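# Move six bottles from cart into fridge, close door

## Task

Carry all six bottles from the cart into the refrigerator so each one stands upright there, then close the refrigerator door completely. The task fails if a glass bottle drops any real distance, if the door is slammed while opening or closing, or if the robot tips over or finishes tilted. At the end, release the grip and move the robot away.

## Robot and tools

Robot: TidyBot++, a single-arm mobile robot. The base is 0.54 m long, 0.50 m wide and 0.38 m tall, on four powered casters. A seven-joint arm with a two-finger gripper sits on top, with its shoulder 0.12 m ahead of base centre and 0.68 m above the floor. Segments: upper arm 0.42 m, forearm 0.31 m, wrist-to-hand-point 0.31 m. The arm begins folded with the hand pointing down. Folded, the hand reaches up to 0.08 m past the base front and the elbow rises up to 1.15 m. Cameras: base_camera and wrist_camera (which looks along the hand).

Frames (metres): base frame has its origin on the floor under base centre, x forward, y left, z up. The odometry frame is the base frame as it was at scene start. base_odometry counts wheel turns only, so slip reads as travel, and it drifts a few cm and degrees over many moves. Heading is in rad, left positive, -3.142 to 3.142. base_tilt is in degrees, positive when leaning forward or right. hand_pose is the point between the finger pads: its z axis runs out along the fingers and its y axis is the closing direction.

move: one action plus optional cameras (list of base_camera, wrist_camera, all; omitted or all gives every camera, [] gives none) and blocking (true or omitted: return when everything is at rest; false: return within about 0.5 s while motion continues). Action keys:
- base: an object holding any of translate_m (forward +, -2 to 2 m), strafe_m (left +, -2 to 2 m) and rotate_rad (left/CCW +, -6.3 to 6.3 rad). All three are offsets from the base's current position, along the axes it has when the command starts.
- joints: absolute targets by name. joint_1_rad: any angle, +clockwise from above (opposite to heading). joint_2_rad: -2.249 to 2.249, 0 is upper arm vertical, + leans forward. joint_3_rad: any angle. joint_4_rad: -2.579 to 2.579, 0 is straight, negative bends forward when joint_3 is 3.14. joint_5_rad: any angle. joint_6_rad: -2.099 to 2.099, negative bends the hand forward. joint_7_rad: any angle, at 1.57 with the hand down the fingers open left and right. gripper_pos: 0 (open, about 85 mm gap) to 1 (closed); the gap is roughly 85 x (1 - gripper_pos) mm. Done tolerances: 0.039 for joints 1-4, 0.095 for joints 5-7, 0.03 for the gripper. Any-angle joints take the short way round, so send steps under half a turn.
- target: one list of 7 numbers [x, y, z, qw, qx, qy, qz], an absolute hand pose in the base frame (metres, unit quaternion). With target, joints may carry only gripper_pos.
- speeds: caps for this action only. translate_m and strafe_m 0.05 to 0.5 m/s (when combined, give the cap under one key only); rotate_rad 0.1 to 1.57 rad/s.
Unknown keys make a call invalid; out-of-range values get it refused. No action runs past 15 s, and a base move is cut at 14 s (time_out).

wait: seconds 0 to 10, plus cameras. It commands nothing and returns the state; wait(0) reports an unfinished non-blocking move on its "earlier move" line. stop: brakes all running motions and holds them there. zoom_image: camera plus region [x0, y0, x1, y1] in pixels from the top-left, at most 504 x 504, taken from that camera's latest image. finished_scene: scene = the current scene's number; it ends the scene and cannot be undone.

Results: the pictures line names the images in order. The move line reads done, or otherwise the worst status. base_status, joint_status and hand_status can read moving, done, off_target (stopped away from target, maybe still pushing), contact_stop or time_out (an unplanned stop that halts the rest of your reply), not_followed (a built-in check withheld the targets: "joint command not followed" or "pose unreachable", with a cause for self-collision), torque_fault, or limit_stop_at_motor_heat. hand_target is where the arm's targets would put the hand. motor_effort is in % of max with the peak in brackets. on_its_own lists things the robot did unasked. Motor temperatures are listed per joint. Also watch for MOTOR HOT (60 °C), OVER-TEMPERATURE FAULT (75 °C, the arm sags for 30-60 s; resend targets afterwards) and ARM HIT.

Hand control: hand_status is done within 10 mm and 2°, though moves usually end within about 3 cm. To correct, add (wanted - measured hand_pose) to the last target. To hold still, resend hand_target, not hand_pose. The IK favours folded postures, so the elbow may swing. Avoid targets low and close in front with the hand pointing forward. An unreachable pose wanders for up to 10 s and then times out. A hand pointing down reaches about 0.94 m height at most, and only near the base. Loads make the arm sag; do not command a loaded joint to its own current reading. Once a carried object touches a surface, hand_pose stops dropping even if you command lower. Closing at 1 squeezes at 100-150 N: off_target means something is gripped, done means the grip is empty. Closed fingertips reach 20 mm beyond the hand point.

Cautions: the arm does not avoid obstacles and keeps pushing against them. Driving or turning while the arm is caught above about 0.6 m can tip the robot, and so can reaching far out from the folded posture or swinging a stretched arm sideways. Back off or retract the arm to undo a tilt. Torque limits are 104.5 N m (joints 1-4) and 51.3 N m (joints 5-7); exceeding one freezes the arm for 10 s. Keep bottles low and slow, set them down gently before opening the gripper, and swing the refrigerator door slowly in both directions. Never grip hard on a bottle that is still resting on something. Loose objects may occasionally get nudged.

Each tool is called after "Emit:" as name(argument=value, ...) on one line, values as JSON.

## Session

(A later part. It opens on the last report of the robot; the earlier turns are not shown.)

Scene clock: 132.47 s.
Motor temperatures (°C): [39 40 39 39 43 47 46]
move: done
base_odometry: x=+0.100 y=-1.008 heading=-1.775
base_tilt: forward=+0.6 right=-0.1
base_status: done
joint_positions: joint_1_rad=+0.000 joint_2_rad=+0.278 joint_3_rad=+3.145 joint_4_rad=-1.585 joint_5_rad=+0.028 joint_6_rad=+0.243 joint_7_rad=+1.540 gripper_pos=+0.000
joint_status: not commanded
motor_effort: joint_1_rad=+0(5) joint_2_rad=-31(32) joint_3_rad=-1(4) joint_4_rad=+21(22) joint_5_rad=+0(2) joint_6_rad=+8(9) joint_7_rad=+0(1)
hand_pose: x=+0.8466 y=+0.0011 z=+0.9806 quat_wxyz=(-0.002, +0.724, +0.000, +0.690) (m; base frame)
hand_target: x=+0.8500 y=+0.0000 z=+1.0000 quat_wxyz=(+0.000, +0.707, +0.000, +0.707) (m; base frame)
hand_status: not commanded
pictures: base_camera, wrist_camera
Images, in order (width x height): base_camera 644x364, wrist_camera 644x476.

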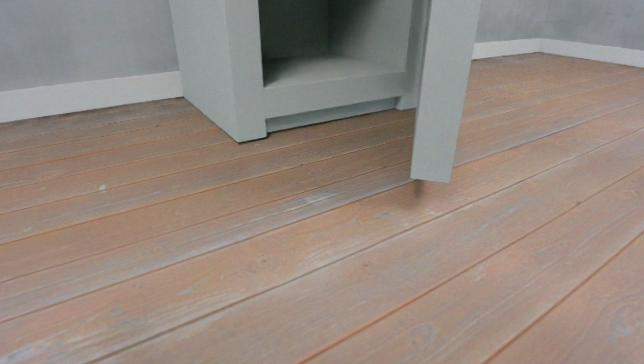

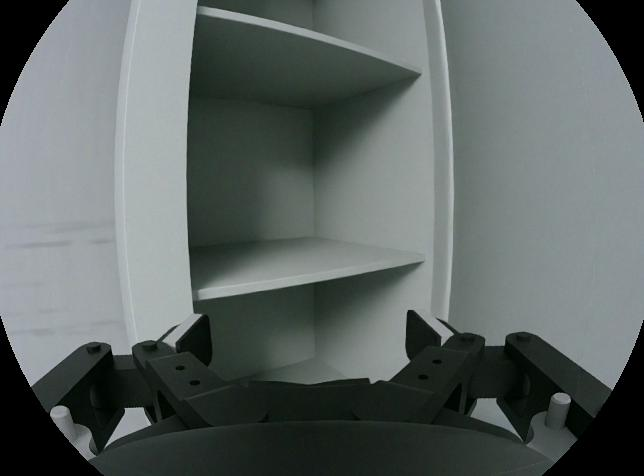

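Emit:
move(base={"translate_m":0.12,"strafe_m":-0.12}, speeds={"strafe_m":0.12}, cameras=["wrist_camera"])

Emit:
move(base={"translate_m":0.05,"strafe_m":-0.2}, speeds={"strafe_m":0.1})

Scene clock: 140.63 s.
Motor temperatures (°C): [39 40 39 39 43 47 46]
move: done
base_odometry: x=-0.042 y=-1.102 heading=-1.776
base_tilt: forward=+0.7 right=-0.1
base_status: done
joint_positions: joint_1_rad=-0.001 joint_2_rad=+0.281 joint_3_rad=+3.145 joint_4_rad=-1.583 joint_5_rad=+0.028 joint_6_rad=+0.245 joint_7_rad=+1.540 gripper_pos=+0.000
joint_status: not commanded
motor_effort: joint_1_rad=+1(5) joint_2_rad=-32(33) joint_3_rad=-1(3) joint_4_rad=+21(22) joint_5_rad=+1(1) joint_6_rad=+8(9) joint_7_rad=+0(1)
hand_pose: x=+0.8476 y=+0.0023 z=+0.9803 quat_wxyz=(-0.003, +0.724, +0.001, +0.690) (m; base frame)
hand_target: x=+0.8500 y=+0.0000 z=+1.0000 quat_wxyz=(+0.000, +0.707, +0.000, +0.707) (m; base frame)
hand_status: not commanded
pictures: wrist_camera
Images, in order (width x height): wrist_camera 644x476.

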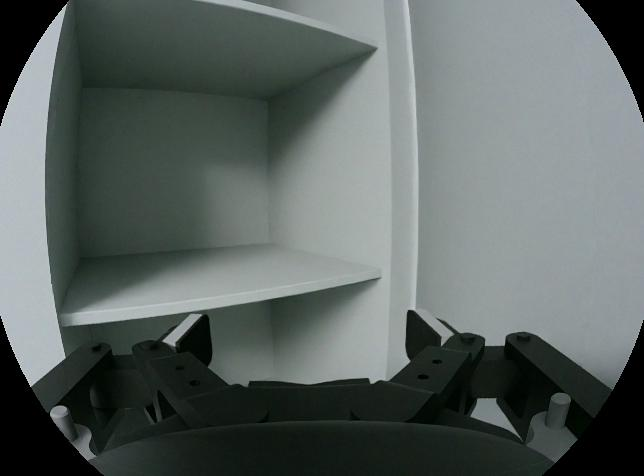

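Scene clock: 143.27 s.
Motor temperatures (°C): [39 40 39 39 43 47 46]
move: done
base_odometry: x=-0.248 y=-1.110 heading=-1.775
base_tilt: forward=+0.7 right=+0.0
base_status: done
joint_positions: joint_1_rad=-0.006 joint_2_rad=+0.281 joint_3_rad=+3.143 joint_4_rad=-1.583 joint_5_rad=+0.028 joint_6_rad=+0.245 joint_7_rad=+1.540 gripper_pos=+0.000
joint_status: not commanded
motor_effort: joint_1_rad=+0(8) joint_2_rad=-31(32) joint_3_rad=+0(6) joint_4_rad=+21(22) joint_5_rad=-1(1) joint_6_rad=+8(9) joint_7_rad=+1(1)
hand_pose: x=+0.8476 y=+0.0068 z=+0.9806 quat_wxyz=(-0.005, +0.724, +0.003, +0.690) (m; base frame)
hand_target: x=+0.8500 y=+0.0000 z=+1.0000 quat_wxyz=(+0.000, +0.707, +0.000, +0.707) (m; base frame)
hand_status: not commanded
pictures: base_camera, wrist_camera
Images, in order (width x height): base_camera 644x364, wrist_camera 644x476.

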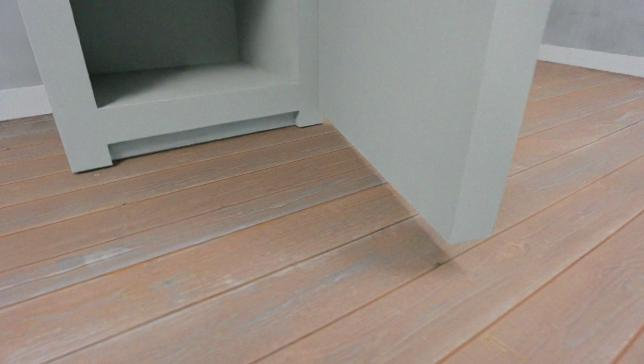

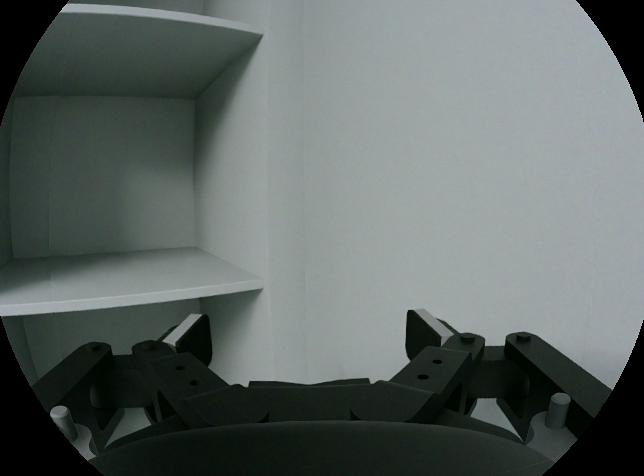

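Emit:
move(base={"strafe_m":-0.18}, speeds={"strafe_m":0.1}, cameras=["wrist_camera"])

Emit:
move(base={"strafe_m":-0.12}, speeds={"strafe_m":0.1})

Scene clock: 147.50 s.
Motor temperatures (°C): [39 40 39 39 43 47 46]
move: done
base_odometry: x=-0.425 y=-1.074 heading=-1.775
base_tilt: forward=+0.6 right=-0.1
base_status: done
joint_positions: joint_1_rad=-0.003 joint_2_rad=+0.281 joint_3_rad=+3.143 joint_4_rad=-1.583 joint_5_rad=+0.028 joint_6_rad=+0.245 joint_7_rad=+1.540 gripper_pos=+0.000
joint_status: not commanded
motor_effort: joint_1_rad=+1(4) joint_2_rad=-31(33) joint_3_rad=+0(3) joint_4_rad=+21(22) joint_5_rad=+0(1) joint_6_rad=+8(9) joint_7_rad=+1(1)
hand_pose: x=+0.8476 y=+0.0048 z=+0.9806 quat_wxyz=(-0.004, +0.724, +0.002, +0.690) (m; base frame)
hand_target: x=+0.8500 y=+0.0000 z=+1.0000 quat_wxyz=(+0.000, +0.707, +0.000, +0.707) (m; base frame)
hand_status: not commanded
pictures: wrist_camera
Images, in order (width x height): wrist_camera 644x476.

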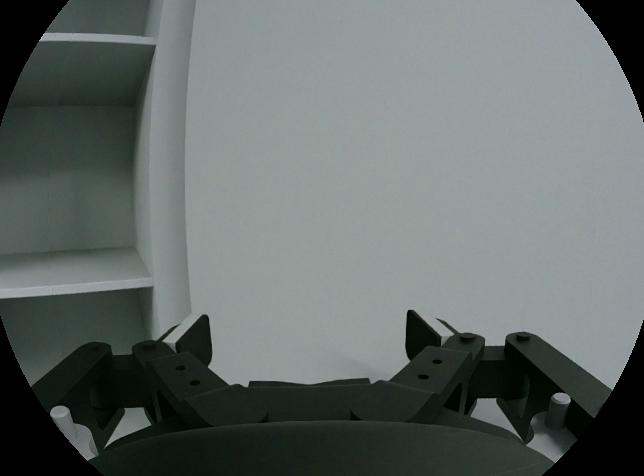

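Scene clock: 149.27 s.
Motor temperatures (°C): [39 40 39 39 43 47 46]
move: done
base_odometry: x=-0.542 y=-1.050 heading=-1.775
base_tilt: forward=+0.6 right=-0.1
base_status: done
joint_positions: joint_1_rad=-0.002 joint_2_rad=+0.281 joint_3_rad=+3.143 joint_4_rad=-1.582 joint_5_rad=+0.028 joint_6_rad=+0.246 joint_7_rad=+1.540 gripper_pos=+0.000
joint_status: not commanded
motor_effort: joint_1_rad=+1(4) joint_2_rad=-31(34) joint_3_rad=+0(3) joint_4_rad=+21(22) joint_5_rad=+0(1) joint_6_rad=+8(9) joint_7_rad=+0(1)
hand_pose: x=+0.8476 y=+0.0041 z=+0.9807 quat_wxyz=(-0.004, +0.724, +0.002, +0.690) (m; base frame)
hand_target: x=+0.8500 y=+0.0000 z=+1.0000 quat_wxyz=(+0.000, +0.707, +0.000, +0.707) (m; base frame)
hand_status: not commanded
pictures: base_camera, wrist_camera
Images, in order (width x height): base_camera 644x364, wrist_camera 644x476.

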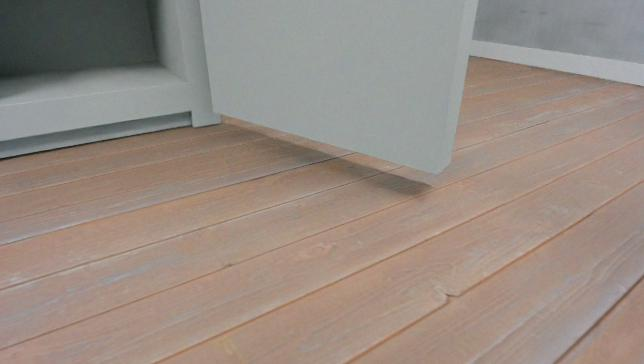

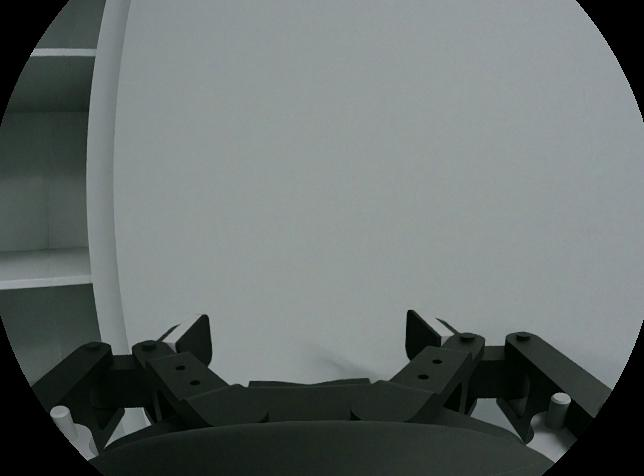

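Emit:
move(base={"rotate_rad":0.597,"translate_m":-0.1})

Scene clock: 153.87 s.
Motor temperatures (°C): [39 40 39 39 43 47 46]
move: done
base_odometry: x=-0.522 y=-0.952 heading=-1.178
base_tilt: forward=+0.6 right=+0.0
base_status: done
joint_positions: joint_1_rad=-0.012 joint_2_rad=+0.284 joint_3_rad=+3.141 joint_4_rad=-1.581 joint_5_rad=+0.028 joint_6_rad=+0.246 joint_7_rad=+1.540 gripper_pos=+0.000
joint_status: not commanded
motor_effort: joint_1_rad=+1(6) joint_2_rad=-32(35) joint_3_rad=-1(4) joint_4_rad=+21(22) joint_5_rad=-1(1) joint_6_rad=+8(9) joint_7_rad=+1(1)
hand_pose: x=+0.8487 y=+0.0124 z=+0.9794 quat_wxyz=(-0.008, +0.724, +0.006, +0.690) (m; base frame)
hand_target: x=+0.8500 y=+0.0000 z=+1.0000 quat_wxyz=(+0.000, +0.707, +0.000, +0.707) (m; base frame)
hand_status: not commanded
pictures: base_camera, wrist_camera
Images, in order (width x height): base_camera 644x364, wrist_camera 644x476.

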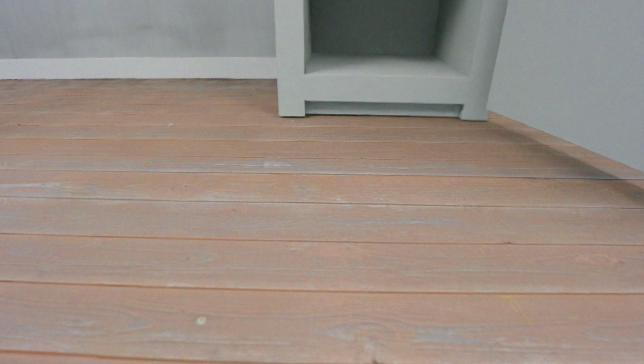

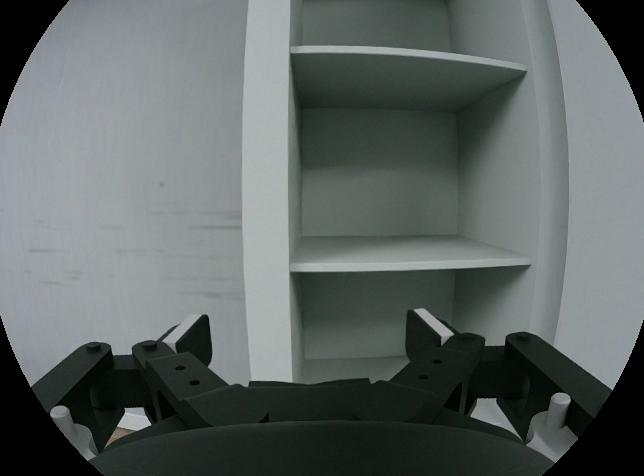

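Emit:
move(target=[0.5,0,1.08,0,0.866,0,0.5], cameras=[])

Emit:
move(base={"strafe_m":-0.25,"rotate_rad":-1.96})

Scene clock: 169.60 s.
Motor temperatures (°C): [39 40 39 39 43 47 46]
move: off_target
base_odometry: x=-0.522 y=-0.952 heading=-1.178
base_tilt: forward=+0.7 right=-0.1
base_status: not commanded
joint_positions: joint_1_rad=-0.012 joint_2_rad=-0.370 joint_3_rad=+3.141 joint_4_rad=-1.423 joint_5_rad=+0.028 joint_6_rad=-1.028 joint_7_rad=+1.540 gripper_pos=+0.000
joint_status: not commanded
motor_effort: joint_1_rad=+1(2) joint_2_rad=-5(34) joint_3_rad=+0(1) joint_4_rad=+19(23) joint_5_rad=+0(1) joint_6_rad=+7(9) joint_7_rad=+1(1)
hand_pose: x=+0.5118 y=-0.0013 z=+1.0778 quat_wxyz=(+0.003, +0.863, -0.008, +0.506) (m; base frame)
hand_target: x=+0.5000 y=+0.0000 z=+1.0800 quat_wxyz=(+0.000, +0.866, +0.000, +0.500) (m; base frame)
hand_status: off_target (0.012 m and 1.3 deg from the pose sent, 0.363 m and 27.3 deg at the start)
pictures: none
No camera images: "cameras" was empty.

Scene clock: 172.40 s.
Motor temperatures (°C): [39 40 39 39 43 47 46]
move: done
base_odometry: x=-0.753 y=-1.047 heading=-3.137
base_tilt: forward=+0.7 right=-0.1
base_status: done
joint_positions: joint_1_rad=-0.012 joint_2_rad=-0.370 joint_3_rad=+3.147 joint_4_rad=-1.423 joint_5_rad=+0.028 joint_6_rad=-1.030 joint_7_rad=+1.540 gripper_pos=+0.000
joint_status: not commanded
motor_effort: joint_1_rad=+1(3) joint_2_rad=-5(9) joint_3_rad=+0(4) joint_4_rad=+19(20) joint_5_rad=+0(3) joint_6_rad=+7(7) joint_7_rad=+1(1)
hand_pose: x=+0.5114 y=-0.0043 z=+1.0772 quat_wxyz=(+0.004, +0.863, -0.011, +0.505) (m; base frame)
hand_target: x=+0.5000 y=+0.0000 z=+1.0800 quat_wxyz=(+0.000, +0.866, +0.000, +0.500) (m; base frame)
hand_status: not commanded
pictures: base_camera, wrist_camera
Images, in order (width x height): base_camera 644x364, wrist_camera 644x476.

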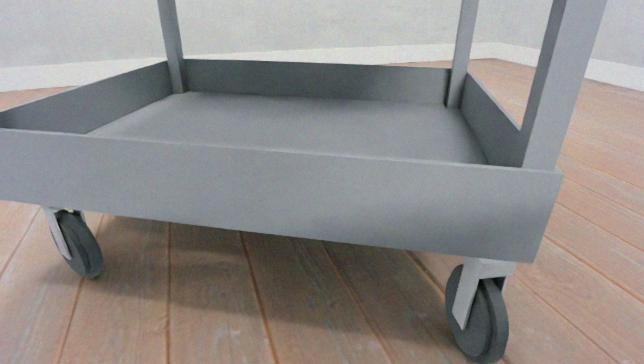

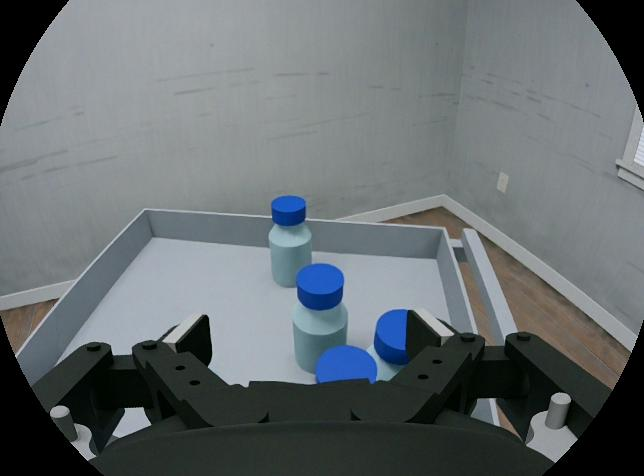

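Emit:
move(target=[0.45,0,1.08,0,0.966,0,0.259], cameras=["wrist_camera"])

Scene clock: 177.40 s.
Motor temperatures (°C): [39 40 39 39 43 47 46]
move: off_target
base_odometry: x=-0.753 y=-1.047 heading=-3.137
base_tilt: forward=+0.7 right=+0.0
base_status: not commanded
joint_positions: joint_1_rad=-0.012 joint_2_rad=-0.068 joint_3_rad=+3.147 joint_4_rad=-0.729 joint_5_rad=+0.028 joint_6_rad=-1.911 joint_7_rad=+1.540 gripper_pos=+0.000
joint_status: not commanded
motor_effort: joint_1_rad=+0(2) joint_2_rad=-10(11) joint_3_rad=+0(1) joint_4_rad=+13(20) joint_5_rad=+1(2) joint_6_rad=+4(8) joint_7_rad=+1(1)
hand_pose: x=+0.4514 y=-0.0050 z=+1.0875 quat_wxyz=(+0.006, +0.960, -0.020, +0.281) (m; base frame)
hand_target: x=+0.4500 y=+0.0000 z=+1.0800 quat_wxyz=(+0.000, +0.966, +0.000, +0.259) (m; base frame)
hand_status: off_target (0.009 m and 3.6 deg from the pose sent, 0.062 m and 30.7 deg at the start)
pictures: wrist_camera
Images, in order (width x height): wrist_camera 644x476.

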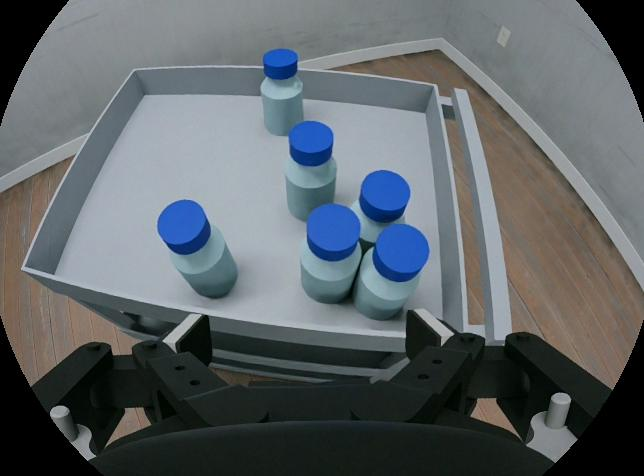

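Emit:
move(target=[0.48,0.15,0.99,0,0.866,0,0.5], cameras=["wrist_camera"])

Scene clock: 197.47 s.
Motor temperatures (°C): [39 40 39 39 43 47 46]
move: off_target
base_odometry: x=-0.753 y=-1.047 heading=-3.137
base_tilt: forward=+0.6 right=-0.1
base_status: not commanded
joint_positions: joint_1_rad=+0.287 joint_2_rad=-0.463 joint_3_rad=+2.582 joint_4_rad=-1.656 joint_5_rad=+0.028 joint_6_rad=-0.919 joint_7_rad=+1.242 gripper_pos=+0.000
joint_status: not commanded
motor_effort: joint_1_rad=+1(2) joint_2_rad=+0(12) joint_3_rad=+5(6) joint_4_rad=+20(20) joint_5_rad=+2(3) joint_6_rad=+6(7) joint_7_rad=+1(1)
hand_pose: x=+0.4798 y=+0.1524 z=+0.9796 quat_wxyz=(-0.011, +0.879, +0.012, +0.476) (m; base frame)
hand_target: x=+0.4800 y=+0.1500 z=+0.9900 quat_wxyz=(+0.000, +0.866, +0.000, +0.500) (m; base frame)
hand_status: off_target (0.011 m and 3.6 deg from the pose sent, 0.185 m and 27.5 deg at the start)
pictures: wrist_camera
Images, in order (width x height): wrist_camera 644x476.

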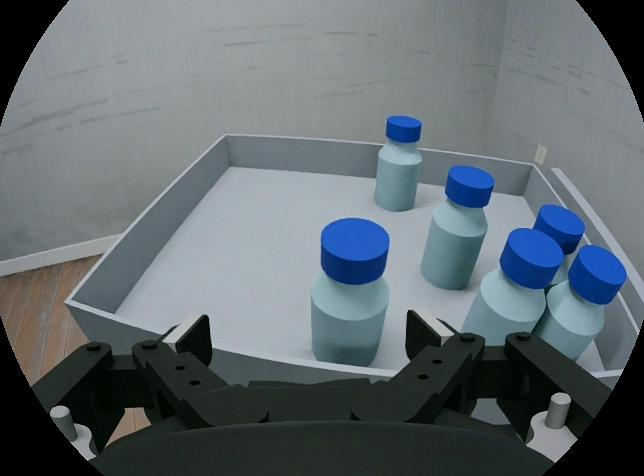

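Emit:
move(base={"strafe_m":0.128}, target=[0.50,0,1.0,0,0.906,0,0.423], cameras=["wrist_camera"])

Scene clock: 246.63 s.
Motor temperatures (°C): [39 40 39 38 43 47 46]
move: off_target
base_odometry: x=-0.752 y=-1.176 heading=-3.138
base_tilt: forward=+0.7 right=-0.1
base_status: done
joint_positions: joint_1_rad=+0.012 joint_2_rad=-0.378 joint_3_rad=+3.128 joint_4_rad=-1.543 joint_5_rad=+0.028 joint_6_rad=-1.060 joint_7_rad=+1.522 gripper_pos=+0.000
joint_status: not commanded
motor_effort: joint_1_rad=+1(2) joint_2_rad=-4(7) joint_3_rad=+0(6) joint_4_rad=+19(20) joint_5_rad=+0(3) joint_6_rad=+6(7) joint_7_rad=+0(1)
hand_pose: x=+0.4997 y=-0.0049 z=+1.0076 quat_wxyz=(+0.005, +0.896, -0.020, +0.443) (m; base frame)
hand_target: x=+0.5000 y=+0.0000 z=+1.0000 quat_wxyz=(+0.000, +0.906, +0.000, +0.423) (m; base frame)
hand_status: off_target (0.009 m and 3.5 deg from the pose sent, 0.155 m and 7.1 deg at the start)
pictures: wrist_camera
Images, in order (width x height): wrist_camera 644x476.

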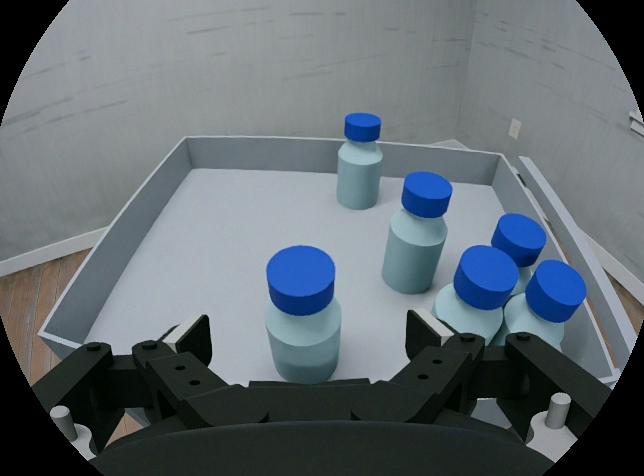

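Emit:
move(target=[0.58,0,0.925,0,0.906,0,0.423], cameras=["wrist_camera"])

Scene clock: 252.67 s.
Motor temperatures (°C): [39 40 39 39 43 47 46]
move: off_target
base_odometry: x=-0.752 y=-1.176 heading=-3.138
base_tilt: forward=+0.6 right=-0.1
base_status: not commanded
joint_positions: joint_1_rad=+0.009 joint_2_rad=-0.218 joint_3_rad=+3.130 joint_4_rad=-1.681 joint_5_rad=+0.028 joint_6_rad=-0.835 joint_7_rad=+1.525 gripper_pos=+0.000
joint_status: not commanded
motor_effort: joint_1_rad=+0(1) joint_2_rad=-11(15) joint_3_rad=+0(0) joint_4_rad=+20(22) joint_5_rad=+0(2) joint_6_rad=+6(7) joint_7_rad=+0(1)
hand_pose: x=+0.5729 y=-0.0036 z=+0.9195 quat_wxyz=(+0.005, +0.912, -0.015, +0.410) (m; base frame)
hand_target: x=+0.5800 y=+0.0000 z=+0.9250 quat_wxyz=(+0.000, +0.906, +0.000, +0.423) (m; base frame)
hand_status: off_target (0.010 m and 2.5 deg from the pose sent, 0.115 m and 3.5 deg at the start)
pictures: wrist_camera
Images, in order (width x height): wrist_camera 644x476.

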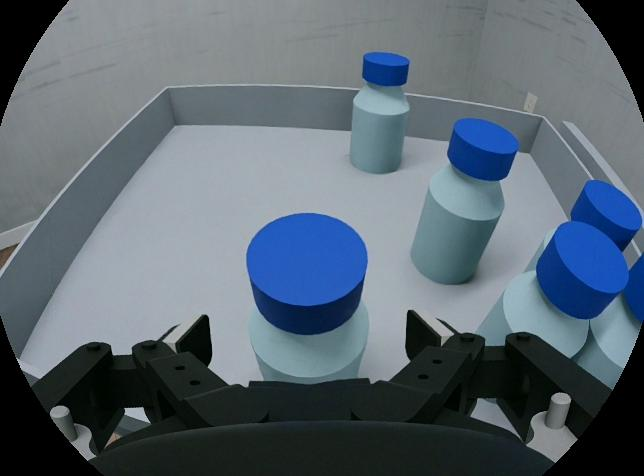

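Emit:
move(target=[0.615,0,0.903,0,0.906,0,0.423], cameras=["wrist_camera"])

Emit:
move(joints={"gripper_pos":0.35}, cameras=["wrist_camera"])

Scene clock: 256.70 s.
Motor temperatures (°C): [39 40 39 38 43 47 46]
move: done
base_odometry: x=-0.752 y=-1.176 heading=-3.138
base_tilt: forward=+0.6 right=+0.0
base_status: not commanded
joint_positions: joint_1_rad=+0.006 joint_2_rad=-0.146 joint_3_rad=+3.133 joint_4_rad=-1.684 joint_5_rad=+0.028 joint_6_rad=-0.744 joint_7_rad=+1.526 gripper_pos=+0.000
joint_status: not commanded
motor_effort: joint_1_rad=+1(1) joint_2_rad=-15(17) joint_3_rad=+0(0) joint_4_rad=+20(21) joint_5_rad=+0(2) joint_6_rad=+6(6) joint_7_rad=+1(1)
hand_pose: x=+0.6076 y=-0.0035 z=+0.9053 quat_wxyz=(+0.004, +0.909, -0.014, +0.417) (m; base frame)
hand_target: x=+0.6150 y=+0.0000 z=+0.9030 quat_wxyz=(+0.000, +0.906, +0.000, +0.423) (m; base frame)
hand_status: done (0.009 m and 1.8 deg from the pose sent, 0.045 m and 2.5 deg at the start)
pictures: wrist_camera
Images, in order (width x height): wrist_camera 644x476.

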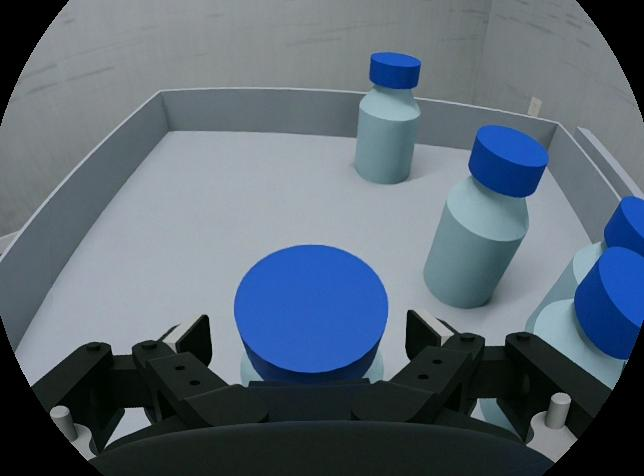

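Scene clock: 257.43 s.
Motor temperatures (°C): [39 40 39 38 43 47 46]
move: done
base_odometry: x=-0.752 y=-1.176 heading=-3.138
base_tilt: forward=+0.6 right=+0.0
base_status: not commanded
joint_positions: joint_1_rad=+0.006 joint_2_rad=-0.146 joint_3_rad=+3.133 joint_4_rad=-1.684 joint_5_rad=+0.028 joint_6_rad=-0.744 joint_7_rad=+1.527 gripper_pos=+0.350
joint_status: all done
motor_effort: joint_1_rad=+1(1) joint_2_rad=-15(16) joint_3_rad=+0(0) joint_4_rad=+21(21) joint_5_rad=+0(1) joint_6_rad=+6(6) joint_7_rad=+1(1)
hand_pose: x=+0.6076 y=-0.0035 z=+0.9053 quat_wxyz=(+0.004, +0.909, -0.014, +0.417) (m; base frame)
hand_target: x=+0.6150 y=+0.0000 z=+0.9030 quat_wxyz=(+0.000, +0.906, +0.000, +0.423) (m; base frame)
hand_status: not commanded
pictures: wrist_camera
Images, in order (width x height): wrist_camera 644x476.

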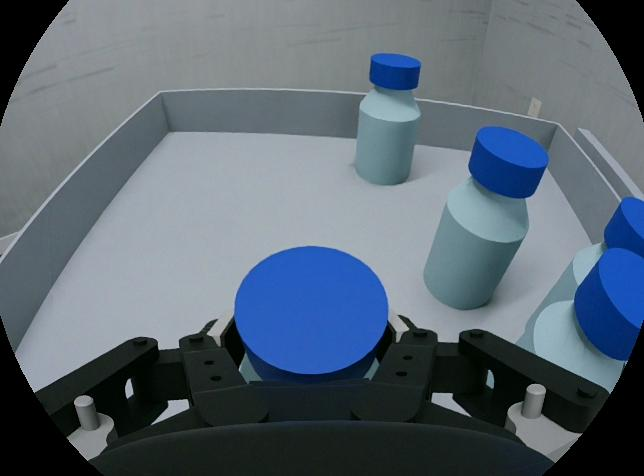

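Emit:
move(joints={"gripper_pos":0.5}, cameras=["wrist_camera"])

Scene clock: 259.23 s.
Motor temperatures (°C): [39 40 39 38 43 47 46]
move: off_target
base_odometry: x=-0.752 y=-1.176 heading=-3.138
base_tilt: forward=+0.6 right=-0.1
base_status: not commanded
joint_positions: joint_1_rad=+0.006 joint_2_rad=-0.146 joint_3_rad=+3.135 joint_4_rad=-1.684 joint_5_rad=+0.028 joint_6_rad=-0.741 joint_7_rad=+1.527 gripper_pos=+0.431
joint_status: gripper_pos off_target (ended at +0.431, target +0.500)
motor_effort: joint_1_rad=+0(1) joint_2_rad=-13(16) joint_3_rad=-1(1) joint_4_rad=+20(22) joint_5_rad=+1(1) joint_6_rad=+6(7) joint_7_rad=+1(1)
hand_pose: x=+0.6081 y=-0.0042 z=+0.9059 quat_wxyz=(+0.004, +0.908, -0.014, +0.418) (m; base frame)
hand_target: x=+0.6150 y=+0.0000 z=+0.9030 quat_wxyz=(+0.000, +0.906, +0.000, +0.423) (m; base frame)
hand_status: not commanded
pictures: wrist_camera
Images, in order (width x height): wrist_camera 644x476.

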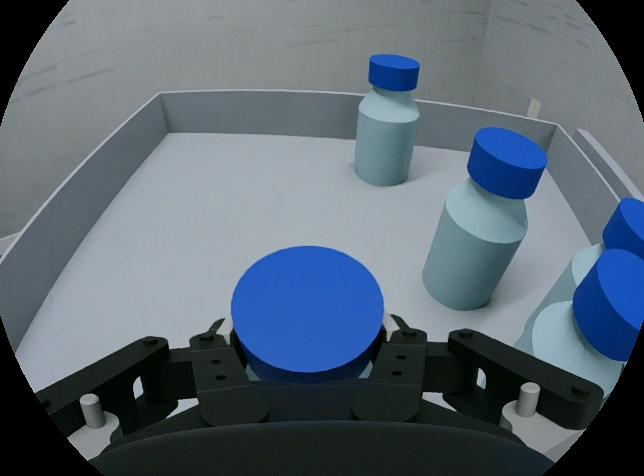

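Emit:
move(target=[0.6,0,0.98,0,0.906,0,0.423], cameras=["wrist_camera"])

Scene clock: 262.90 s.
Motor temperatures (°C): [39 40 39 39 43 47 46]
move: off_target
base_odometry: x=-0.752 y=-1.176 heading=-3.138
base_tilt: forward=+0.6 right=-0.1
base_status: not commanded
joint_positions: joint_1_rad=+0.004 joint_2_rad=-0.130 joint_3_rad=+3.135 joint_4_rad=-1.490 joint_5_rad=+0.028 joint_6_rad=-0.937 joint_7_rad=+1.527 gripper_pos=+0.431
joint_status: not commanded
motor_effort: joint_1_rad=+1(1) joint_2_rad=-18(21) joint_3_rad=+0(0) joint_4_rad=+25(26) joint_5_rad=+1(1) joint_6_rad=+9(9) joint_7_rad=+1(1)
hand_pose: x=+0.6047 y=-0.0045 z=+0.9585 quat_wxyz=(+0.005, +0.912, -0.016, +0.410) (m; base frame)
hand_target: x=+0.6000 y=+0.0000 z=+0.9799 quat_wxyz=(+0.000, +0.906, +0.000, +0.423) (m; base frame)
hand_status: off_target (0.023 m and 2.5 deg from the pose sent, 0.075 m and 1.8 deg at the start)
pictures: wrist_camera
Images, in order (width x height): wrist_camera 644x476.

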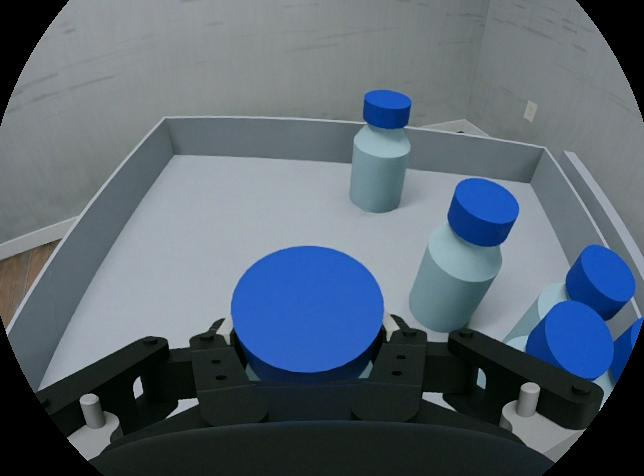

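Emit:
move(target=[0.5,0,1.09,0,0.906,0,0.423], cameras=["wrist_camera"])

Scene clock: 272.93 s.
Motor temperatures (°C): [39 40 39 39 43 47 46]
move: off_target
base_odometry: x=-0.752 y=-1.176 heading=-3.138
base_tilt: forward=+0.6 right=-0.1
base_status: not commanded
joint_positions: joint_1_rad=+0.004 joint_2_rad=-0.211 joint_3_rad=+3.135 joint_4_rad=-1.157 joint_5_rad=+0.028 joint_6_rad=-1.360 joint_7_rad=+1.527 gripper_pos=+0.431
joint_status: not commanded
motor_effort: joint_1_rad=+0(2) joint_2_rad=-12(20) joint_3_rad=+0(1) joint_4_rad=+21(25) joint_5_rad=+1(1) joint_6_rad=+8(9) joint_7_rad=+1(1)
hand_pose: x=+0.5165 y=-0.0060 z=+1.0684 quat_wxyz=(+0.005, +0.914, -0.022, +0.406) (m; base frame)
hand_target: x=+0.5000 y=+0.0000 z=+1.0900 quat_wxyz=(+0.000, +0.906, +0.000, +0.423) (m; base frame)
hand_status: off_target (0.028 m and 3.4 deg from the pose sent, 0.168 m and 2.5 deg at the start)
pictures: wrist_camera
Images, in order (width x height): wrist_camera 644x476.

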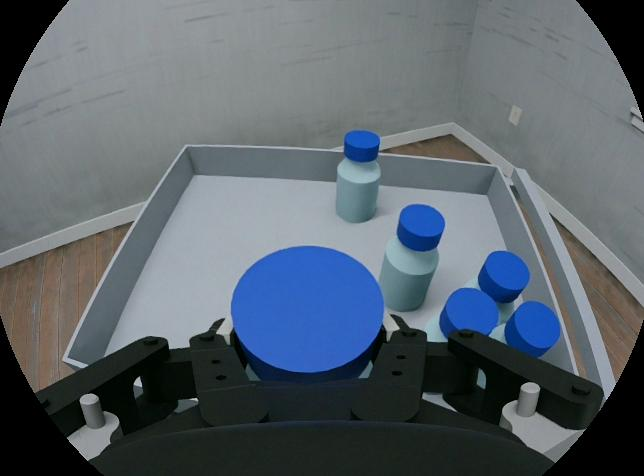

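Emit:
move(base={"translate_m":-0.3}, cameras=[])

Emit:
move(base={"translate_m":0.116,"strafe_m":0.01,"rotate_rad":1.96}, speeds={"rotate_rad":0.9})

Scene clock: 281.80 s.
Motor temperatures (°C): [39 40 39 39 43 47 46]
move: done
base_odometry: x=-0.452 y=-1.175 heading=-3.139
base_tilt: forward=+0.6 right=-0.1
base_status: done
joint_positions: joint_1_rad=+0.003 joint_2_rad=-0.223 joint_3_rad=+3.135 joint_4_rad=-1.157 joint_5_rad=+0.028 joint_6_rad=-1.368 joint_7_rad=+1.527 gripper_pos=+0.431
joint_status: not commanded
motor_effort: joint_1_rad=+0(2) joint_2_rad=-11(17) joint_3_rad=+0(1) joint_4_rad=+21(22) joint_5_rad=+1(1) joint_6_rad=+9(10) joint_7_rad=+1(1)
hand_pose: x=+0.5104 y=-0.0057 z=+1.0713 quat_wxyz=(+0.005, +0.913, -0.022, +0.408) (m; base frame)
hand_target: x=+0.5000 y=+0.0000 z=+1.0900 quat_wxyz=(+0.000, +0.906, +0.000, +0.423) (m; base frame)
hand_status: not commanded
pictures: none
No camera images: "cameras" was empty.

Scene clock: 284.93 s.
Motor temperatures (°C): [39 40 39 39 43 47 46]
move: done
base_odometry: x=-0.568 y=-1.185 heading=-1.179
base_tilt: forward=+0.7 right=-0.1
base_status: done
joint_positions: joint_1_rad=-0.002 joint_2_rad=-0.212 joint_3_rad=+3.142 joint_4_rad=-1.156 joint_5_rad=+0.028 joint_6_rad=-1.369 joint_7_rad=+1.527 gripper_pos=+0.431
joint_status: not commanded
motor_effort: joint_1_rad=+1(2) joint_2_rad=-11(17) joint_3_rad=+0(3) joint_4_rad=+21(22) joint_5_rad=+0(2) joint_6_rad=+8(10) joint_7_rad=+1(1)
hand_pose: x=+0.5142 y=-0.0065 z=+1.0672 quat_wxyz=(+0.005, +0.915, -0.022, +0.403) (m; base frame)
hand_target: x=+0.5000 y=+0.0000 z=+1.0900 quat_wxyz=(+0.000, +0.906, +0.000, +0.423) (m; base frame)
hand_status: not commanded
pictures: base_camera, wrist_camera
Images, in order (width x height): base_camera 644x364, wrist_camera 644x476.

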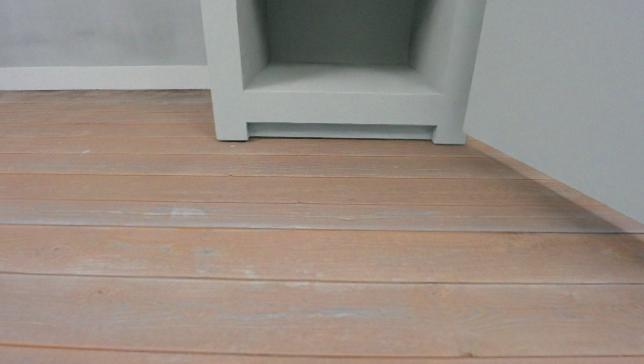

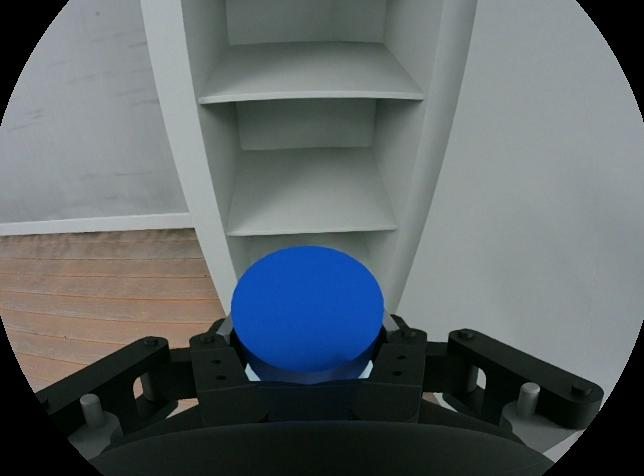

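Emit:
move(target=[0.78,0.1,1.06,-0.0317,0.903,0.068,0.422], cameras=[])

Emit:
move(base={"translate_m":0.3}, speeds={"translate_m":0.25})

Scene clock: 299.83 s.
Motor temperatures (°C): [39 40 39 39 43 47 46]
move: off_target
base_odometry: x=-0.568 y=-1.185 heading=-1.179
base_tilt: forward=+0.6 right=+0.0
base_status: not commanded
joint_positions: joint_1_rad=-0.136 joint_2_rad=+0.500 joint_3_rad=+3.142 joint_4_rad=-0.448 joint_5_rad=+0.028 joint_6_rad=-1.372 joint_7_rad=+1.530 gripper_pos=+0.431
joint_status: not commanded
motor_effort: joint_1_rad=+1(2) joint_2_rad=-40(44) joint_3_rad=-1(1) joint_4_rad=+21(23) joint_5_rad=+1(2) joint_6_rad=+8(10) joint_7_rad=+1(1)
hand_pose: x=+0.7984 y=+0.0855 z=+1.0226 quat_wxyz=(-0.021, +0.916, +0.040, +0.399) (m; base frame)
hand_target: x=+0.7800 y=+0.1000 z=+1.0600 quat_wxyz=(-0.032, +0.903, +0.068, +0.422) (m; base frame)
hand_status: off_target (0.044 m and 4.5 deg from the pose sent, 0.286 m and 11.5 deg at the start)
pictures: none
No camera images: "cameras" was empty.

Scene clock: 301.83 s.
Motor temperatures (°C): [39 40 39 39 43 47 46]
move: done
base_odometry: x=-0.454 y=-1.462 heading=-1.178
base_tilt: forward=+0.6 right=+0.0
base_status: done
joint_positions: joint_1_rad=-0.139 joint_2_rad=+0.502 joint_3_rad=+3.142 joint_4_rad=-0.444 joint_5_rad=+0.028 joint_6_rad=-1.390 joint_7_rad=+1.530 gripper_pos=+0.431
joint_status: not commanded
motor_effort: joint_1_rad=+0(2) joint_2_rad=-38(44) joint_3_rad=+0(1) joint_4_rad=+21(22) joint_5_rad=+1(2) joint_6_rad=+10(11) joint_7_rad=+1(1)
hand_pose: x=+0.7952 y=+0.0873 z=+1.0189 quat_wxyz=(-0.021, +0.919, +0.042, +0.391) (m; base frame)
hand_target: x=+0.7800 y=+0.1000 z=+1.0600 quat_wxyz=(-0.032, +0.903, +0.068, +0.422) (m; base frame)
hand_status: not commanded
pictures: base_camera, wrist_camera
Images, in order (width x height): base_camera 644x364, wrist_camera 644x476.

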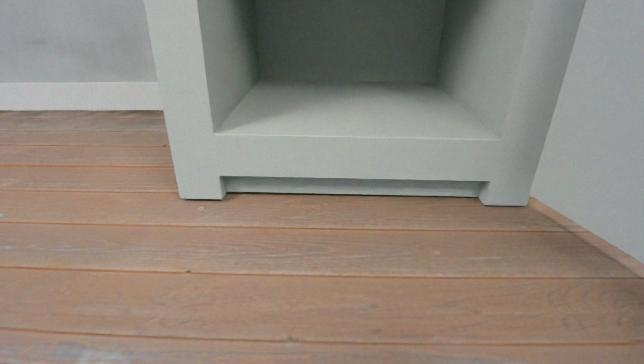

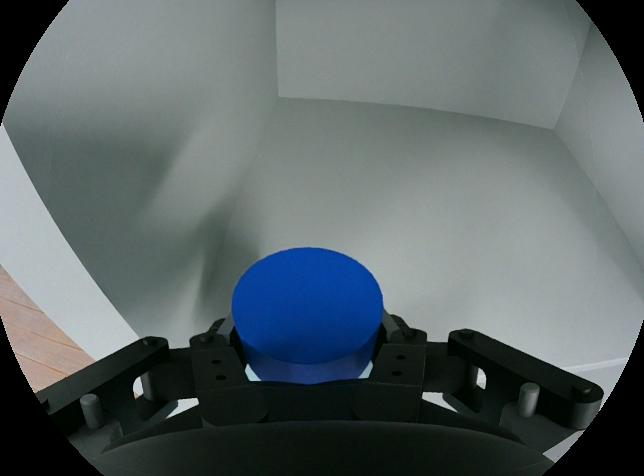

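Emit:
move(base={"translate_m":0.25}, speeds={"translate_m":0.2}, cameras=["wrist_camera"])

Emit:
move(target=[0.77,0.095,1.03,-0.0317,0.903,0.068,0.422], cameras=["wrist_camera"])

Scene clock: 307.20 s.
Motor temperatures (°C): [38 40 39 39 43 47 46]
move: done
base_odometry: x=-0.358 y=-1.694 heading=-1.177
base_tilt: forward=+0.6 right=-0.1
base_status: done
joint_positions: joint_1_rad=-0.142 joint_2_rad=+0.500 joint_3_rad=+3.142 joint_4_rad=-0.436 joint_5_rad=+0.028 joint_6_rad=-1.393 joint_7_rad=+1.531 gripper_pos=+0.433
joint_status: not commanded
motor_effort: joint_1_rad=+1(3) joint_2_rad=-38(43) joint_3_rad=-1(1) joint_4_rad=+20(22) joint_5_rad=+0(3) joint_6_rad=+7(12) joint_7_rad=+0(1)
hand_pose: x=+0.7940 y=+0.0891 z=+1.0232 quat_wxyz=(-0.022, +0.918, +0.044, +0.394) (m; base frame)
hand_target: x=+0.7800 y=+0.1000 z=+1.0600 quat_wxyz=(-0.032, +0.903, +0.068, +0.422) (m; base frame)
hand_status: not commanded
pictures: wrist_camera
Images, in order (width x height): wrist_camera 644x476.

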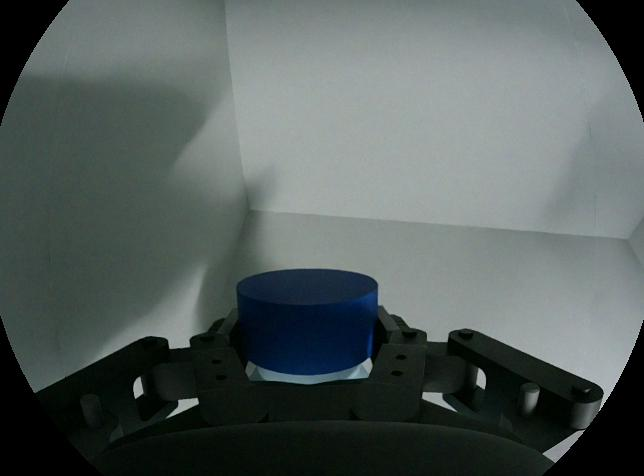

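Scene clock: 308.60 s.
Motor temperatures (°C): [38 40 39 39 43 47 46]
move: off_target
base_odometry: x=-0.358 y=-1.694 heading=-1.177
base_tilt: forward=+0.7 right=-0.1
base_status: not commanded
joint_positions: joint_1_rad=-0.142 joint_2_rad=+0.375 joint_3_rad=+3.142 joint_4_rad=-0.685 joint_5_rad=+0.028 joint_6_rad=-1.219 joint_7_rad=+1.534 gripper_pos=+0.433
joint_status: not commanded
motor_effort: joint_1_rad=+1(2) joint_2_rad=-29(39) joint_3_rad=+0(1) joint_4_rad=+16(20) joint_5_rad=+0(2) joint_6_rad=+3(7) joint_7_rad=+1(1)
hand_pose: x=+0.7780 y=+0.0871 z=+1.0249 quat_wxyz=(-0.023, +0.907, +0.046, +0.418) (m; base frame)
hand_target: x=+0.7700 y=+0.0950 z=+1.0300 quat_wxyz=(-0.032, +0.903, +0.068, +0.422) (m; base frame)
hand_status: off_target (0.012 m and 2.7 deg from the pose sent, 0.026 m and 4.7 deg at the start)
pictures: wrist_camera
Images, in order (width x height): wrist_camera 644x476.

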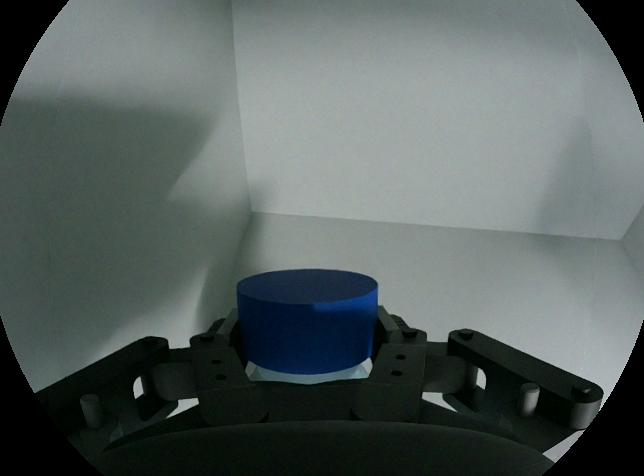

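Emit:
move(target=[0.76,0.095,1.09,-0.0317,0.903,0.068,0.422], cameras=[])

Emit:
move(target=[0.77,0.095,1.10,-0.0457,0.791,0.0595,0.607], cameras=["wrist_camera"])

Scene clock: 317.20 s.
Motor temperatures (°C): [38 40 39 39 43 47 46]
move: off_target
base_odometry: x=-0.359 y=-1.691 heading=-1.177
base_tilt: forward=+0.6 right=+0.0
base_status: not commanded
joint_positions: joint_1_rad=-0.142 joint_2_rad=+0.523 joint_3_rad=+3.153 joint_4_rad=-0.291 joint_5_rad=+0.013 joint_6_rad=-1.553 joint_7_rad=+1.534 gripper_pos=+0.433
joint_status: not commanded
motor_effort: joint_1_rad=+2(3) joint_2_rad=-37(44) joint_3_rad=+0(1) joint_4_rad=+36(36) joint_5_rad=+2(4) joint_6_rad=+7(9) joint_7_rad=+1(1)
hand_pose: x=+0.7700 y=+0.0862 z=+1.0394 quat_wxyz=(-0.023, +0.925, +0.043, +0.377) (m; base frame)
hand_target: x=+0.7600 y=+0.0950 z=+1.0900 quat_wxyz=(-0.032, +0.903, +0.068, +0.422) (m; base frame)
hand_status: off_target (0.052 m and 6.5 deg from the pose sent, 0.068 m and 2.7 deg at the start)
pictures: none
No camera images: "cameras" was empty.

Scene clock: 319.83 s.
Motor temperatures (°C): [38 41 39 39 43 47 46]
move: off_target
base_odometry: x=-0.358 y=-1.693 heading=-1.177
base_tilt: forward=+0.6 right=-0.1
base_status: not commanded
joint_positions: joint_1_rad=-0.124 joint_2_rad=+0.190 joint_3_rad=+3.126 joint_4_rad=-1.189 joint_5_rad=+0.013 joint_6_rad=-0.580 joint_7_rad=+1.539 gripper_pos=+0.433
joint_status: not commanded
motor_effort: joint_1_rad=+1(4) joint_2_rad=-34(40) joint_3_rad=-1(1) joint_4_rad=+25(36) joint_5_rad=+0(3) joint_6_rad=+11(11) joint_7_rad=+1(1)
hand_pose: x=+0.7889 y=+0.0919 z=+1.0369 quat_wxyz=(-0.043, +0.829, +0.046, +0.556) (m; base frame)
hand_target: x=+0.7700 y=+0.0950 z=+1.1000 quat_wxyz=(-0.046, +0.791, +0.060, +0.607) (m; base frame)
hand_status: off_target (0.066 m and 7.5 deg from the pose sent, 0.061 m and 30.8 deg at the start)
pictures: wrist_camera
Images, in order (width x height): wrist_camera 644x476.

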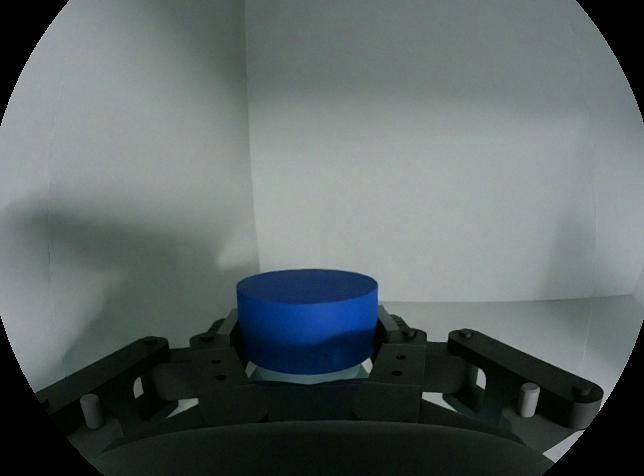

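Emit:
wait(seconds=1, cameras=["base_camera"])

Scene clock: 323.20 s.
Motor temperatures (°C): [38 41 39 39 43 47 46]
base_odometry: x=-0.358 y=-1.693 heading=-1.177
base_tilt: forward=+0.7 right=-0.1
base_status: not commanded
joint_positions: joint_1_rad=-0.124 joint_2_rad=+0.190 joint_3_rad=+3.126 joint_4_rad=-1.190 joint_5_rad=+0.013 joint_6_rad=-0.577 joint_7_rad=+1.539 gripper_pos=+0.433
joint_status: not commanded
motor_effort: joint_1_rad=+1(4) joint_2_rad=-33(40) joint_3_rad=+0(1) joint_4_rad=+26(36) joint_5_rad=+1(3) joint_6_rad=+10(11) joint_7_rad=+1(1)
hand_pose: x=+0.7891 y=+0.0920 z=+1.0373 quat_wxyz=(-0.043, +0.828, +0.046, +0.557) (m; base frame)
hand_target: x=+0.7700 y=+0.0950 z=+1.1000 quat_wxyz=(-0.046, +0.791, +0.060, +0.607) (m; base frame)
hand_status: off_target (0.066 m and 7.4 deg from the pose sent, 0.061 m and 30.8 deg at the start)
wait: 1.00 s; at rest from the start
pictures: base_camera
Images, in order (width x height): base_camera 644x364.

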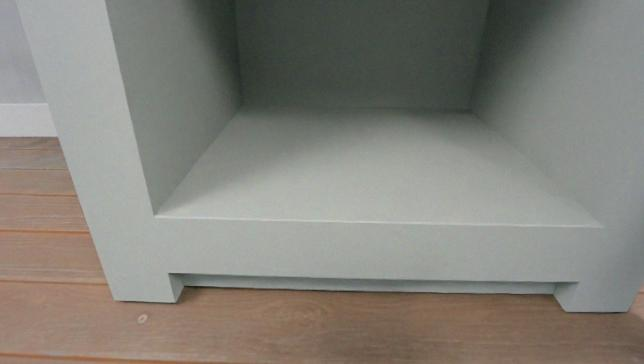

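Emit:
move(target=[0.77,0.095,1.12,-0.0512,0.729,0.0548,0.680], cameras=["wrist_camera"])

Scene clock: 328.83 s.
Motor temperatures (°C): [38 41 39 39 43 47 46]
move: off_target
base_odometry: x=-0.358 y=-1.693 heading=-1.177
base_tilt: forward=+0.7 right=+0.0
base_status: not commanded
joint_positions: joint_1_rad=-0.102 joint_2_rad=+0.152 joint_3_rad=+3.104 joint_4_rad=-1.367 joint_5_rad=+0.013 joint_6_rad=-0.256 joint_7_rad=+1.561 gripper_pos=+0.433
joint_status: not commanded
motor_effort: joint_1_rad=+1(2) joint_2_rad=-32(33) joint_3_rad=-1(1) joint_4_rad=+26(27) joint_5_rad=+0(1) joint_6_rad=+12(12) joint_7_rad=+0(1)
hand_pose: x=+0.7947 y=+0.0926 z=+1.0508 quat_wxyz=(-0.044, +0.774, +0.052, +0.630) (m; base frame)
hand_target: x=+0.7700 y=+0.0950 z=+1.1200 quat_wxyz=(-0.051, +0.729, +0.055, +0.680) (m; base frame)
hand_status: off_target (0.074 m and 7.8 deg from the pose sent, 0.085 m and 18.2 deg at the start)
pictures: wrist_camera
Images, in order (width x height): wrist_camera 644x476.

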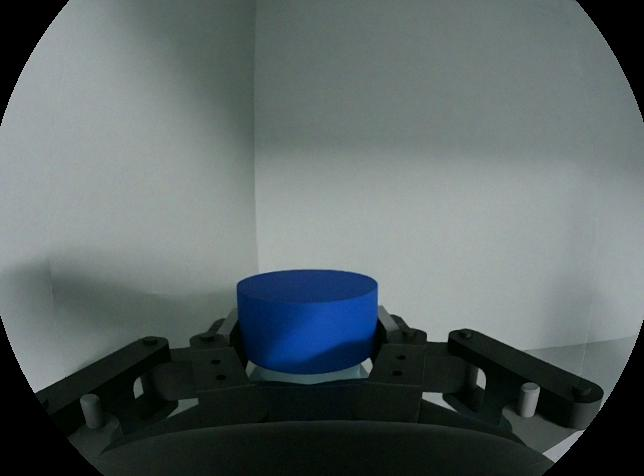

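Emit:
move(target=[0.77,0.095,1.10,-0.0512,0.729,0.0548,0.680], cameras=[])

Emit:
move(target=[0.77,0.095,1.085,-0.0512,0.729,0.0548,0.680], cameras=["wrist_camera"])

Scene clock: 331.97 s.
Motor temperatures (°C): [38 41 39 39 43 47 46]
move: off_target
base_odometry: x=-0.358 y=-1.693 heading=-1.177
base_tilt: forward=+0.6 right=+0.0
base_status: not commanded
joint_positions: joint_1_rad=-0.086 joint_2_rad=+0.143 joint_3_rad=+3.087 joint_4_rad=-1.435 joint_5_rad=+0.013 joint_6_rad=-0.188 joint_7_rad=+1.570 gripper_pos=+0.433
joint_status: not commanded
motor_effort: joint_1_rad=+0(1) joint_2_rad=-31(33) joint_3_rad=-1(1) joint_4_rad=+27(27) joint_5_rad=+0(1) joint_6_rad=+11(12) joint_7_rad=+0(1)
hand_pose: x=+0.7918 y=+0.0927 z=+1.0355 quat_wxyz=(-0.043, +0.771, +0.055, +0.633) (m; base frame)
hand_target: x=+0.7700 y=+0.0950 z=+1.1000 quat_wxyz=(-0.051, +0.729, +0.055, +0.680) (m; base frame)
hand_status: off_target (0.068 m and 7.2 deg from the pose sent, 0.055 m and 7.8 deg at the start)
pictures: none
No camera images: "cameras" was empty.

Scene clock: 332.70 s.
Motor temperatures (°C): [38 41 39 39 43 47 46]
move: off_target
base_odometry: x=-0.358 y=-1.693 heading=-1.177
base_tilt: forward=+0.6 right=+0.0
base_status: not commanded
joint_positions: joint_1_rad=-0.065 joint_2_rad=+0.133 joint_3_rad=+3.065 joint_4_rad=-1.476 joint_5_rad=+0.013 joint_6_rad=-0.131 joint_7_rad=+1.573 gripper_pos=+0.433
joint_status: not commanded
motor_effort: joint_1_rad=+1(1) joint_2_rad=-29(32) joint_3_rad=-1(1) joint_4_rad=+25(26) joint_5_rad=+0(1) joint_6_rad=+10(12) joint_7_rad=+1(1)
hand_pose: x=+0.7884 y=+0.0921 z=+1.0349 quat_wxyz=(-0.044, +0.762, +0.056, +0.644) (m; base frame)
hand_target: x=+0.7700 y=+0.0950 z=+1.0850 quat_wxyz=(-0.051, +0.729, +0.055, +0.680) (m; base frame)
hand_status: off_target (0.053 m and 5.7 deg from the pose sent, 0.054 m and 7.2 deg at the start)
pictures: wrist_camera
Images, in order (width x height): wrist_camera 644x476.

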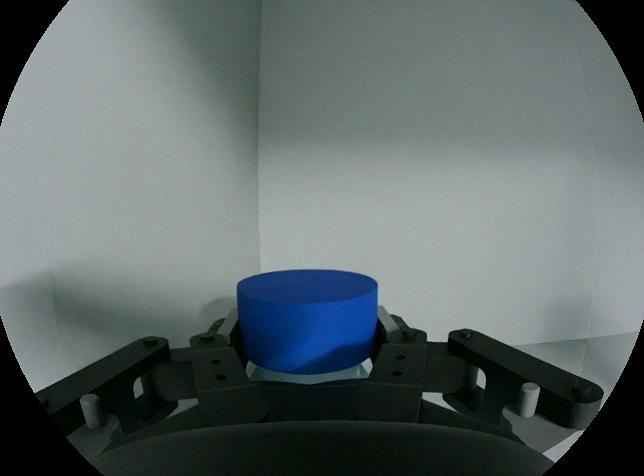

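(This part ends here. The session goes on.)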